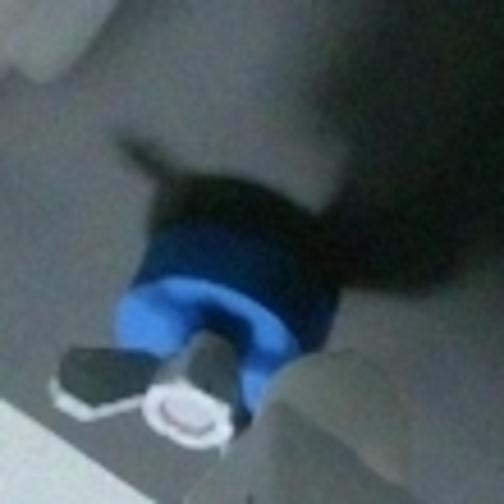

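Call:
{"fn": "move", "kwargs": {
  "target": [
    [0,0,0,0,0,0,-0.754,0,-0.576,-0.696,-0.754,0,-0.576,-0.696,-0.754,0,-0.576,-0.696,0.571,-0.678,-0.226,-0.168,0.4,-0.6,0,0.0087,-0.005,0,0,0,-0.754,0,-0.576,-0.696,-0.98,0,-0.98,-0.98,0.068,0,0.299,0.174,0.571,-0.678,-0.226,-0.168,0.4,-0.6],
    [0,0,0,0,0,0,-0.754,0,-0.576,-0.696,-0.754,0,-0.576,-0.696,-0.754,0,-0.576,-0.696,0.571,-0.678,-0.226,-0.168,0.4,-0.6,0,-0.011,-0.0457,0,0,0,-0.754,0,-0.576,-0.696,-0.98,0,-0.98,-0.98,0.068,0,0.299,0.174,0.571,-0.678,-0.226,-0.168,0.4,-0.6],
    [0,0,0,0,0,0,-0.754,0,-0.576,-0.696,-0.754,0,-0.576,-0.696,-0.754,0,-0.576,-0.696,0.571,-0.678,-0.226,-0.168,0.4,-0.6,0.1977,-0.1261,0.0209,0,-0.16667,-0.28868,-0.754,0,-0.576,-0.696,-0.98,0,-0.98,-0.98,0.068,0,0.299,0.174,0.571,-0.678,-0.226,-0.168,0.4,-0.6],
    [0,0,0,0,0,0,-0.754,0,-0.576,-0.696,-0.754,0,-0.576,-0.696,-0.754,0,-0.576,-0.696,0.571,-0.678,-0.226,-0.168,0.4,-0.6,0.181,-0.3297,0.1383,0,-0.33333,-0.57735,-0.754,0,-0.576,-0.696,-0.98,0,-0.98,-0.98,0.068,0,0.299,0.174,0.571,-0.678,-0.226,-0.168,0.4,-0.6],
    [0,0,0,0,0,0,-0.754,0,-0.576,-0.696,-0.754,0,-0.576,-0.696,-0.754,0,-0.576,-0.696,0.571,-0.678,-0.226,-0.168,0.4,-0.6,0.0698,-0.4103,0.1849,0,-0.43056,-0.74574,-0.754,0,-0.576,-0.696,-0.98,0,-0.98,-0.98,0.068,0,0.299,0.174,0.571,-0.678,-0.226,-0.168,0.4,-0.6],
    [0,0,0,0,0,0,-0.754,0,-0.576,-0.696,-0.754,0,-0.576,-0.696,-0.754,0,-0.576,-0.696,0.571,-0.678,-0.226,-0.168,0.4,-0.6,0.0698,-0.3878,0.2239,0,-0.43056,-0.74574,-0.754,0,-0.576,-0.696,-0.98,0,-0.98,-0.98,0.068,0,0.299,0.174,0.571,-0.678,-0.226,-0.168,0.4,-0.6]
  ],
  "speed": [0.06,0.12,0.35,0.35,0.35,0.08],
  "blend": [0.001,0.004,0.01,0.01,0.003,0],
  "cameras": ["cam_right_wrist"]
}}

Call:
{"fn": "zoom_image", "kwargs": {
  "camera": "cam_right_wrist",
  "region": [386, 40, 496, 150]
}}

Call:
{"fn": "move", "kwargs": {
  "target": [
    [0,0,0,0,0,0,-0.754,0,-0.576,-0.696,-0.754,0,-0.576,-0.696,-0.754,0,-0.576,-0.696,0.571,-0.678,-0.226,-0.168,0.4,-0.6,-0.00133,-0.00606,0.0035,0,0,0,-0.754,0,-0.576,-0.696,-0.98,0,-0.98,-0.98,0.068,0,0.299,0.174,0.571,-0.678,-0.226,-0.168,0.4,-0.6],
    [0,0,0,0,0,0,-0.754,0,-0.576,-0.696,-0.754,0,-0.576,-0.696,-0.754,0,-0.576,-0.696,0.571,-0.678,-0.226,-0.168,0.4,-0.6,-0.0902,-0.01644,0.00949,0,0.06151,0.10653,-0.754,0,-0.576,-0.696,-0.98,0,-0.98,-0.98,0.068,0,0.299,0.174,0.571,-0.678,-0.226,-0.168,0.4,-0.6],
    [0,0,0,0,0,0,-0.754,0,-0.576,-0.696,-0.754,0,-0.576,-0.696,-0.754,0,-0.576,-0.696,0.571,-0.678,-0.226,-0.168,0.4,-0.6,-0.16745,-0.05494,0.03172,0,0.12302,0.21307,-0.754,0,-0.576,-0.696,-0.98,0,-0.98,-0.98,0.068,0,0.299,0.174,0.571,-0.678,-0.226,-0.168,0.4,-0.6],
    [0,0,0,0,0,0,-0.754,0,-0.576,-0.696,-0.754,0,-0.576,-0.696,-0.754,0,-0.576,-0.696,0.571,-0.678,-0.226,-0.168,0.4,-0.6,-0.22177,-0.11553,0.0667,0,0.18452,0.3196,-0.754,0,-0.576,-0.696,-0.98,0,-0.98,-0.98,0.068,0,0.299,0.174,0.571,-0.678,-0.226,-0.168,0.4,-0.6],
    [0,0,0,0,0,0,-0.754,0,-0.576,-0.696,-0.754,0,-0.576,-0.696,-0.754,0,-0.576,-0.696,0.571,-0.678,-0.226,-0.168,0.4,-0.6,-0.24542,-0.18896,0.10909,0,0.24603,0.42614,-0.754,0,-0.576,-0.696,-0.98,0,-0.98,-0.98,0.068,0,0.299,0.174,0.571,-0.678,-0.226,-0.168,0.4,-0.6],
    [0,0,0,0,0,0,-0.754,0,-0.576,-0.696,-0.754,0,-0.576,-0.696,-0.754,0,-0.576,-0.696,0.571,-0.678,-0.226,-0.168,0.4,-0.6,-0.23527,-0.2642,0.15253,0,0.30754,0.53267,-0.754,0,-0.576,-0.696,-0.98,0,-0.98,-0.98,0.068,0,0.299,0.174,0.571,-0.678,-0.226,-0.168,0.4,-0.6],
    [0,0,0,0,0,0,-0.754,0,-0.576,-0.696,-0.754,0,-0.576,-0.696,-0.754,0,-0.576,-0.696,0.571,-0.678,-0.226,-0.168,0.4,-0.6,-0.19323,-0.33009,0.19058,0,0.36905,0.6392,-0.754,0,-0.576,-0.696,-0.98,0,-0.98,-0.98,0.068,0,0.299,0.174,0.571,-0.678,-0.226,-0.168,0.4,-0.6],
    [0,0,0,0,0,0,-0.754,0,-0.576,-0.696,-0.754,0,-0.576,-0.696,-0.754,0,-0.576,-0.696,0.571,-0.678,-0.226,-0.168,0.4,-0.6,-0.12593,-0.377,0.21766,0,0.43056,0.74574,-0.754,0,-0.576,-0.696,-0.98,0,-0.98,-0.98,0.068,0,0.299,0.174,0.571,-0.678,-0.226,-0.168,0.4,-0.6]
  ],
  "speed": [0.04,0.25,0.25,0.25,0.25,0.25,0.25,0.25],
  "blend": [0.001,0.003,0.003,0.003,0.003,0.003,0.003,0],
  "cameras": ["cam_right_wrist"]
}}

Call:
{"fn": "zoom_image", "kwargs": {
  "camera": "cam_right_wrist",
  "region": [386, 40, 496, 150]
}}

Call:
{"fn": "move", "kwargs": {
  "target": [
    [0,0,0,0,0,0,-0.754,0,-0.576,-0.696,-0.754,0,-0.576,-0.696,-0.754,0,-0.576,-0.696,0.571,-0.678,-0.226,-0.168,0.4,-0.6,0,0.0087,-0.005,0,0,0,-0.754,0,-0.576,-0.696,-0.98,0,-0.98,-0.98,0.068,0,0.299,0.174,0.571,-0.678,-0.226,-0.168,0.4,-0.6],
    [0,0,0,0,0,0,-0.754,0,-0.576,-0.696,-0.754,0,-0.576,-0.696,-0.754,0,-0.576,-0.696,0.571,-0.678,-0.226,-0.168,0.4,-0.6,0,-0.011,-0.0457,0,0,0,-0.754,0,-0.576,-0.696,-0.98,0,-0.98,-0.98,0.068,0,0.299,0.174,0.571,-0.678,-0.226,-0.168,0.4,-0.6],
    [0,0,0,0,0,0,-0.754,0,-0.576,-0.696,-0.754,0,-0.576,-0.696,-0.754,0,-0.576,-0.696,0.571,-0.678,-0.226,-0.168,0.4,-0.6,0.1977,-0.1261,0.0209,0,-0.16667,-0.28868,-0.754,0,-0.576,-0.696,-0.98,0,-0.98,-0.98,0.068,0,0.299,0.174,0.571,-0.678,-0.226,-0.168,0.4,-0.6],
    [0,0,0,0,0,0,-0.754,0,-0.576,-0.696,-0.754,0,-0.576,-0.696,-0.754,0,-0.576,-0.696,0.571,-0.678,-0.226,-0.168,0.4,-0.6,0.181,-0.3297,0.1383,0,-0.33333,-0.57735,-0.754,0,-0.576,-0.696,-0.98,0,-0.98,-0.98,0.068,0,0.299,0.174,0.571,-0.678,-0.226,-0.168,0.4,-0.6],
    [0,0,0,0,0,0,-0.754,0,-0.576,-0.696,-0.754,0,-0.576,-0.696,-0.754,0,-0.576,-0.696,0.571,-0.678,-0.226,-0.168,0.4,-0.6,0.0698,-0.4103,0.1849,0,-0.43056,-0.74574,-0.754,0,-0.576,-0.696,-0.98,0,-0.98,-0.98,0.068,0,0.299,0.174,0.571,-0.678,-0.226,-0.168,0.4,-0.6],
    [0,0,0,0,0,0,-0.754,0,-0.576,-0.696,-0.754,0,-0.576,-0.696,-0.754,0,-0.576,-0.696,0.571,-0.678,-0.226,-0.168,0.4,-0.6,0.0698,-0.3878,0.2239,0,-0.43056,-0.74574,-0.754,0,-0.576,-0.696,-0.98,0,-0.98,-0.98,0.068,0,0.299,0.174,0.571,-0.678,-0.226,-0.168,0.4,-0.6]
  ],
  "speed": [0.06,0.12,0.35,0.35,0.35,0.08],
  "blend": [0.001,0.004,0.01,0.01,0.003,0],
  "cameras": ["cam_right_wrist"]
}}

Call:
{"fn": "zoom_image", "kwargs": {
  "camera": "cam_right_wrist",
  "region": [386, 40, 496, 150]
}}

Call:
{"fn": "move", "kwargs": {
  "target": [
    [0,0,0,0,0,0,-0.754,0,-0.576,-0.696,-0.754,0,-0.576,-0.696,-0.754,0,-0.576,-0.696,0.571,-0.678,-0.226,-0.168,0.4,-0.6,-0.00133,-0.00606,0.0035,0,0,0,-0.754,0,-0.576,-0.696,-0.98,0,-0.98,-0.98,0.068,0,0.299,0.174,0.571,-0.678,-0.226,-0.168,0.4,-0.6],
    [0,0,0,0,0,0,-0.754,0,-0.576,-0.696,-0.754,0,-0.576,-0.696,-0.754,0,-0.576,-0.696,0.571,-0.678,-0.226,-0.168,0.4,-0.6,-0.0902,-0.01644,0.00949,0,0.06151,0.10653,-0.754,0,-0.576,-0.696,-0.98,0,-0.98,-0.98,0.068,0,0.299,0.174,0.571,-0.678,-0.226,-0.168,0.4,-0.6],
    [0,0,0,0,0,0,-0.754,0,-0.576,-0.696,-0.754,0,-0.576,-0.696,-0.754,0,-0.576,-0.696,0.571,-0.678,-0.226,-0.168,0.4,-0.6,-0.16745,-0.05494,0.03172,0,0.12302,0.21307,-0.754,0,-0.576,-0.696,-0.98,0,-0.98,-0.98,0.068,0,0.299,0.174,0.571,-0.678,-0.226,-0.168,0.4,-0.6],
    [0,0,0,0,0,0,-0.754,0,-0.576,-0.696,-0.754,0,-0.576,-0.696,-0.754,0,-0.576,-0.696,0.571,-0.678,-0.226,-0.168,0.4,-0.6,-0.22177,-0.11553,0.0667,0,0.18452,0.3196,-0.754,0,-0.576,-0.696,-0.98,0,-0.98,-0.98,0.068,0,0.299,0.174,0.571,-0.678,-0.226,-0.168,0.4,-0.6],
    [0,0,0,0,0,0,-0.754,0,-0.576,-0.696,-0.754,0,-0.576,-0.696,-0.754,0,-0.576,-0.696,0.571,-0.678,-0.226,-0.168,0.4,-0.6,-0.24542,-0.18896,0.10909,0,0.24603,0.42614,-0.754,0,-0.576,-0.696,-0.98,0,-0.98,-0.98,0.068,0,0.299,0.174,0.571,-0.678,-0.226,-0.168,0.4,-0.6],
    [0,0,0,0,0,0,-0.754,0,-0.576,-0.696,-0.754,0,-0.576,-0.696,-0.754,0,-0.576,-0.696,0.571,-0.678,-0.226,-0.168,0.4,-0.6,-0.23527,-0.2642,0.15253,0,0.30754,0.53267,-0.754,0,-0.576,-0.696,-0.98,0,-0.98,-0.98,0.068,0,0.299,0.174,0.571,-0.678,-0.226,-0.168,0.4,-0.6],
    [0,0,0,0,0,0,-0.754,0,-0.576,-0.696,-0.754,0,-0.576,-0.696,-0.754,0,-0.576,-0.696,0.571,-0.678,-0.226,-0.168,0.4,-0.6,-0.19323,-0.33009,0.19058,0,0.36905,0.6392,-0.754,0,-0.576,-0.696,-0.98,0,-0.98,-0.98,0.068,0,0.299,0.174,0.571,-0.678,-0.226,-0.168,0.4,-0.6],
    [0,0,0,0,0,0,-0.754,0,-0.576,-0.696,-0.754,0,-0.576,-0.696,-0.754,0,-0.576,-0.696,0.571,-0.678,-0.226,-0.168,0.4,-0.6,-0.12593,-0.377,0.21766,0,0.43056,0.74574,-0.754,0,-0.576,-0.696,-0.98,0,-0.98,-0.98,0.068,0,0.299,0.174,0.571,-0.678,-0.226,-0.168,0.4,-0.6]
  ],
  "speed": [0.04,0.25,0.25,0.25,0.25,0.25,0.25,0.25],
  "blend": [0.001,0.003,0.003,0.003,0.003,0.003,0.003,0],
  "cameras": ["cam_right_wrist"]
}}

Call:
{"fn": "zoom_image", "kwargs": {
  "camera": "cam_right_wrist",
  "region": [386, 40, 496, 150]
}}

Scene clock: 13625.50 s.
left_arm: end_effector_position=(+0.6643, +0.4295, +0.2300) hand_goal=(-0.754, +0.000, -0.576, -0.696, -0.754, +0.000, -0.576, -0.696, -0.754, +0.000, -0.576, -0.696, +0.570, -0.678, -0.226, -0.168) hand_measured=(-0.754, +0.000, -0.576, -0.696, -0.754, +0.000, -0.576, -0.696, -0.754, +0.000, -0.576, -0.696, +0.568, -0.678, -0.224, -0.168) hand_current_ma=(+0, +0, +0, +0, +0, +0, +0, +0, +0, +0, +0, +0, +0, +0, +0, +0) hand_state=(goal, goal, goal, goal, goal, goal, goal, goal, goal, goal, goal, goal, goal, goal, goal, goal) hand_current_limit=0.40 hand_speed=-0.60 end_effector_quat_wxyz=(+0.000, -0.009, +1.000, +0.000) | right_arm: end_effector_position=(+0.4770, -0.0809, +0.0898) hand_goal=(-0.754, +0.000, -0.576, -0.696, -0.980, +0.000, -0.980, -0.980, +0.068, +0.000, +0.298, +0.174, +0.570, -0.678, -0.226, -0.168) hand_measured=(-0.740, -0.002, -0.572, -0.694, -0.960, +0.002, -0.972, -0.976, +0.056, +0.000, +0.292, +0.172, +0.572, -0.676, -0.224, -0.170) hand_current_ma=(+52, -6, +15, +7, +76, +6, +25, +10, -45, +0, -20, -8, +4, +7, +9, -4) hand_state=(goal, goal, goal, goal, goal, goal, goal, goal, goal, goal, goal, goal, goal, goal, goal, goal) hand_current_limit=0.40 hand_speed=-0.60 end_effector_quat_wxyz=(-0.247, +0.921, -0.291, +0.079)
Joint positions: left_arm=[3.356 -1.895 -1.52 -1.298 1.571 -1.357] | right_arm=[0.306 -1.187 1.939 -2.763 -1.275 -3.698]
Joint torques (N m): left_arm=[8.61 34.31 17.37 3.7 0.51 2.25] | right_arm=[-10.74 -27.59 -7.66 -5.08 2.69 -2.11]
Wrist force (N, zeroed by zero_wrist_force on right_arm): left_arm=[-0.2 0.6 -1.2] | right_arm=[-0.8 1.4 -2.0]
Wrist torque (N m, zeroed by zero_wrist_force on right_arm): left_arm=[0.28 -0.01 -0.01] | right_arm=[0.25 0.18 0.04]
Wrist force, peak (N, zeroed by zero_wrist_force on right_arm): left_arm=[0.0 0.5 -1.2] | right_arm=[-0.7 2.4 -2.5]
Hand target: left_arm +0.6643, +0.4295, +0.2300; +0.000, -0.009, +1.000, +0.000 | right_arm +0.4770, -0.0809, +0.0897; -0.247, +0.921, -0.291, +0.079
Off the commanded pose: left_arm 0.000 m, 0 deg | right_arm 0.000 m, 0 deg.
move: done
Images, in order (width x height): cam_right_wrist 896x504.

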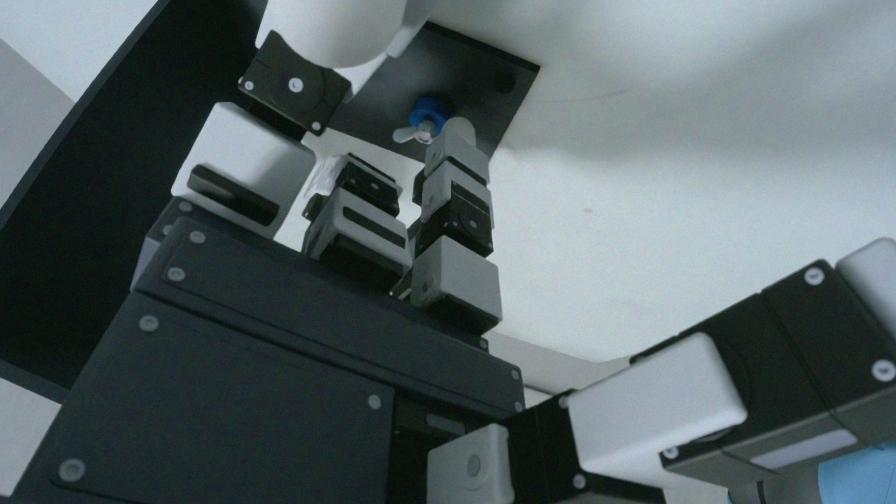

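Scaled by 4.582.

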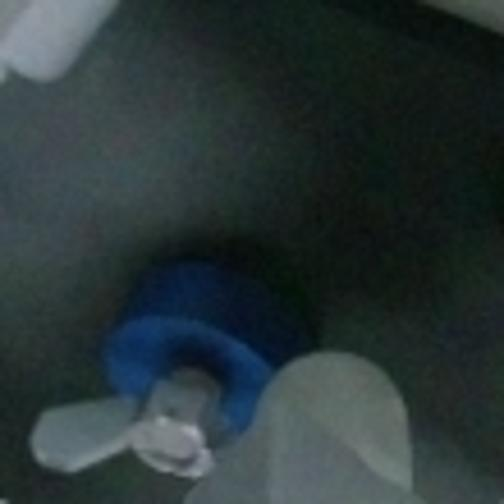

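Scene clock: 13631.87 s.
left_arm: end_effector_position=(+0.6643, +0.4295, +0.2300) hand_goal=(-0.754, +0.000, -0.576, -0.696, -0.754, +0.000, -0.576, -0.696, -0.754, +0.000, -0.576, -0.696, +0.570, -0.678, -0.226, -0.168) hand_measured=(-0.754, +0.000, -0.576, -0.696, -0.754, +0.000, -0.576, -0.696, -0.754, +0.000, -0.576, -0.696, +0.568, -0.678, -0.224, -0.168) hand_current_ma=(+0, +0, +0, +0, +0, +0, +0, +0, +0, +0, +0, +0, +0, +0, +0, +0) hand_state=(goal, goal, goal, goal, goal, goal, goal, goal, goal, goal, goal, goal, goal, goal, goal, goal) hand_current_limit=0.40 hand_speed=-0.60 end_effector_quat_wxyz=(+0.000, -0.009, +1.000, +0.000) | right_arm: end_effector_position=(+0.5654, +0.1762, +0.0899) hand_goal=(-0.754, +0.000, -0.576, -0.696, -0.980, +0.000, -0.980, -0.980, +0.068, +0.000, +0.298, +0.174, +0.570, -0.678, -0.226, -0.168) hand_measured=(-0.740, -0.002, -0.572, -0.694, -0.960, +0.002, -0.972, -0.976, +0.056, +0.000, +0.292, +0.172, +0.572, -0.676, -0.224, -0.170) hand_current_ma=(+52, -6, +14, +7, +76, +6, +24, +10, -45, +0, -20, -8, +4, +7, +9, -4) hand_state=(goal, goal, goal, goal, goal, goal, goal, goal, goal, goal, goal, goal, goal, goal, goal, goal) hand_current_limit=0.40 hand_speed=-0.60 end_effector_quat_wxyz=(-0.022, +0.085, +0.962, -0.257)
Joint positions: left_arm=[3.356 -1.895 -1.52 -1.298 1.571 -1.357] | right_arm=[0.69 -0.591 0.66 -1.218 -1.889 -0.606]
Joint torques (N m): left_arm=[7.89 34.37 17.86 3.6 0.42 2.19] | right_arm=[-10.96 -51.47 -32.63 0.28 1.96 2.09]
Wrist force (N, zeroed by zero_wrist_force on right_arm): left_arm=[-0.1 0.2 -0.9] | right_arm=[-0.7 1.6 -2.1]
Wrist torque (N m, zeroed by zero_wrist_force on right_arm): left_arm=[0.21 0.00 0.01] | right_arm=[0.29 0.20 -0.08]
Wrist force, peak (N, zeroed by zero_wrist_force on right_arm): left_arm=[-0.1 0.5 -1.4] | right_arm=[-0.8 1.5 -2.6]
Hand target: left_arm +0.6643, +0.4295, +0.2300; +0.000, -0.009, +1.000, +0.000 | right_arm +0.5654, +0.1762, +0.0899; -0.022, +0.085, +0.962, -0.257
Off the commanded pose: left_arm 0.000 m, 0 deg | right_arm 0.000 m, 0 deg.
move: done
Images, in order (width x height): cam_right_wrist 896x504.

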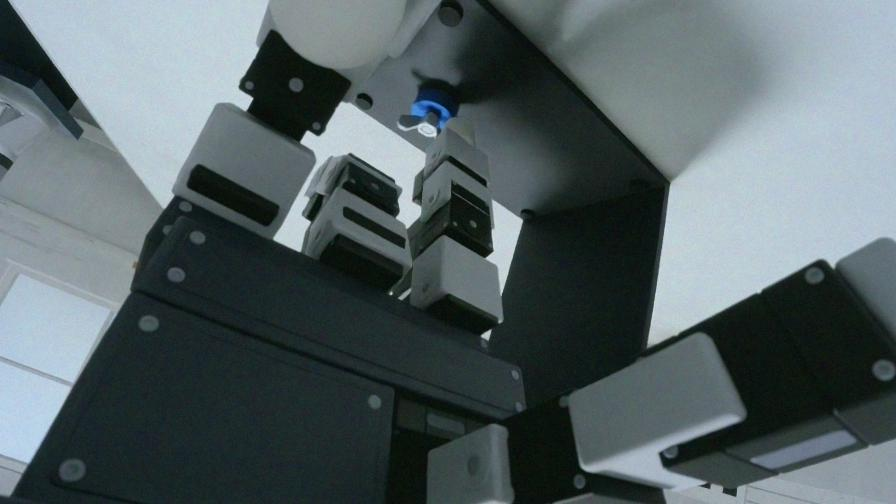

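Scaled by 4.582.

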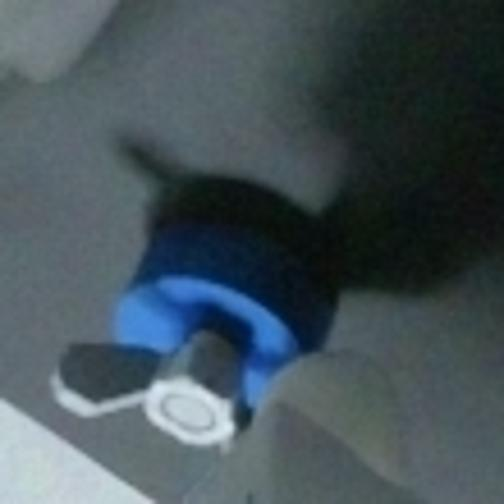

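Scene clock: 13637.10 s.
left_arm: end_effector_position=(+0.6643, +0.4295, +0.2300) hand_goal=(-0.754, +0.000, -0.576, -0.696, -0.754, +0.000, -0.576, -0.696, -0.754, +0.000, -0.576, -0.696, +0.570, -0.678, -0.226, -0.168) hand_measured=(-0.754, +0.000, -0.576, -0.696, -0.754, +0.000, -0.576, -0.696, -0.754, +0.000, -0.576, -0.696, +0.568, -0.678, -0.224, -0.168) hand_current_ma=(+0, +0, +0, +0, +0, +0, +0, +0, +0, +0, +0, +0, +0, +0, +0, +0) hand_state=(goal, goal, goal, goal, goal, goal, goal, goal, goal, goal, goal, goal, goal, goal, goal, goal) hand_current_limit=0.40 hand_speed=-0.60 end_effector_quat_wxyz=(+0.000, -0.009, +1.000, +0.000) | right_arm: end_effector_position=(+0.4771, -0.0810, +0.0898) hand_goal=(-0.754, +0.000, -0.576, -0.696, -0.980, +0.000, -0.980, -0.980, +0.068, +0.000, +0.298, +0.174, +0.570, -0.678, -0.226, -0.168) hand_measured=(-0.740, -0.002, -0.572, -0.694, -0.960, +0.002, -0.972, -0.976, +0.056, +0.000, +0.292, +0.172, +0.572, -0.676, -0.224, -0.170) hand_current_ma=(+52, -6, +14, +7, +76, +6, +24, +10, -45, +0, -20, -8, +4, +7, +9, -4) hand_state=(goal, goal, goal, goal, goal, goal, goal, goal, goal, goal, goal, goal, goal, goal, goal, goal) hand_current_limit=0.40 hand_speed=-0.60 end_effector_quat_wxyz=(-0.247, +0.921, -0.291, +0.079)
Joint positions: left_arm=[3.356 -1.895 -1.52 -1.298 1.571 -1.357] | right_arm=[0.306 -1.187 1.939 -2.763 -1.275 -3.698]
Joint torques (N m): left_arm=[7.97 34.56 17.34 3.63 0.3 2.28] | right_arm=[-10.79 -26.19 -7.3 -4.92 2.74 -2.07]
Wrist force (N, zeroed by zero_wrist_force on right_arm): left_arm=[-0.2 0.5 -1.0] | right_arm=[-0.7 1.5 -1.8]
Wrist torque (N m, zeroed by zero_wrist_force on right_arm): left_arm=[0.25 0.00 0.00] | right_arm=[0.24 0.16 0.05]
Wrist force, peak (N, zeroed by zero_wrist_force on right_arm): left_arm=[-0.1 0.3 -1.3] | right_arm=[-0.8 2.2 -2.4]
Hand target: left_arm +0.6643, +0.4295, +0.2300; +0.000, -0.009, +1.000, +0.000 | right_arm +0.4771, -0.0810, +0.0897; -0.247, +0.921, -0.291, +0.079
Off the commanded pose: left_arm 0.000 m, 0 deg | right_arm 0.000 m, 0 deg.
move: done
Images, in order (width x height): cam_right_wrist 896x504.

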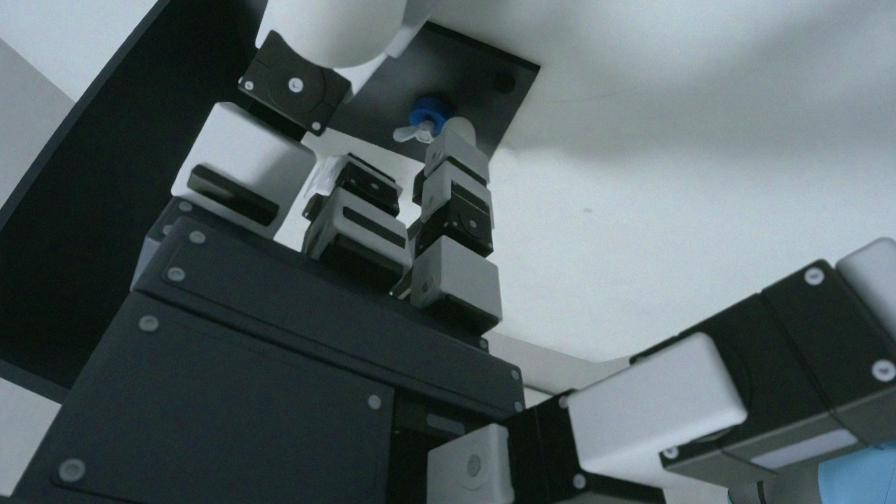

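Scaled by 4.582.

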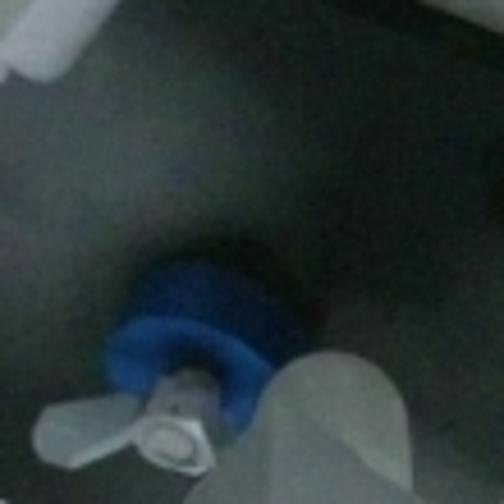

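Scene clock: 13643.47 s.
left_arm: end_effector_position=(+0.6643, +0.4295, +0.2300) hand_goal=(-0.754, +0.000, -0.576, -0.696, -0.754, +0.000, -0.576, -0.696, -0.754, +0.000, -0.576, -0.696, +0.570, -0.678, -0.226, -0.168) hand_measured=(-0.754, +0.000, -0.576, -0.696, -0.754, +0.000, -0.576, -0.696, -0.754, +0.000, -0.576, -0.696, +0.568, -0.678, -0.224, -0.168) hand_current_ma=(+0, +0, +0, +0, +0, +0, +0, +0, +0, +0, +0, +0, +0, +0, +0, +0) hand_state=(goal, goal, goal, goal, goal, goal, goal, goal, goal, goal, goal, goal, goal, goal, goal, goal) hand_current_limit=0.40 hand_speed=-0.60 end_effector_quat_wxyz=(+0.000, -0.009, +1.000, +0.000) | right_arm: end_effector_position=(+0.5654, +0.1762, +0.0899) hand_goal=(-0.754, +0.000, -0.576, -0.696, -0.980, +0.000, -0.980, -0.980, +0.068, +0.000, +0.298, +0.174, +0.570, -0.678, -0.226, -0.168) hand_measured=(-0.740, -0.002, -0.572, -0.694, -0.960, +0.002, -0.972, -0.976, +0.056, +0.000, +0.292, +0.172, +0.572, -0.676, -0.224, -0.170) hand_current_ma=(+52, -6, +14, +7, +76, +6, +24, +10, -45, +0, -20, -8, +4, +7, +9, -4) hand_state=(goal, goal, goal, goal, goal, goal, goal, goal, goal, goal, goal, goal, goal, goal, goal, goal) hand_current_limit=0.40 hand_speed=-0.60 end_effector_quat_wxyz=(-0.022, +0.085, +0.962, -0.257)
Joint positions: left_arm=[3.356 -1.895 -1.52 -1.298 1.571 -1.357] | right_arm=[0.69 -0.591 0.66 -1.218 -1.889 -0.606]
Joint torques (N m): left_arm=[7.89 34.3 17.52 3.63 0.34 2.2] | right_arm=[-10.81 -50.99 -32.24 0.29 1.91 1.94]
Wrist force (N, zeroed by zero_wrist_force on right_arm): left_arm=[-0.1 0.4 -1.1] | right_arm=[-0.9 1.0 -2.0]
Wrist torque (N m, zeroed by zero_wrist_force on right_arm): left_arm=[0.25 -0.02 0.01] | right_arm=[0.21 0.23 -0.11]
Wrist force, peak (N, zeroed by zero_wrist_force on right_arm): left_arm=[-0.3 0.5 -1.4] | right_arm=[-0.7 1.5 -2.8]
Hand target: left_arm +0.6643, +0.4295, +0.2300; +0.000, -0.009, +1.000, +0.000 | right_arm +0.5654, +0.1762, +0.0899; -0.022, +0.085, +0.962, -0.257
Off the commanded pose: left_arm 0.000 m, 0 deg | right_arm 0.000 m, 0 deg.
move: done
Images, in order (width x height): cam_right_wrist 896x504.

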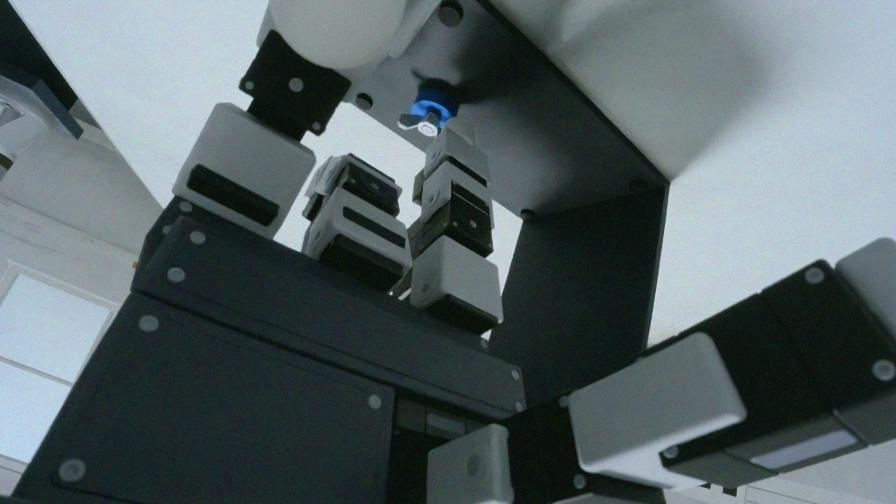

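Scaled by 4.582.

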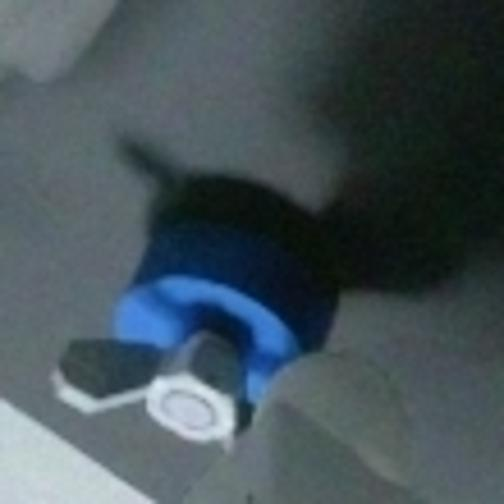

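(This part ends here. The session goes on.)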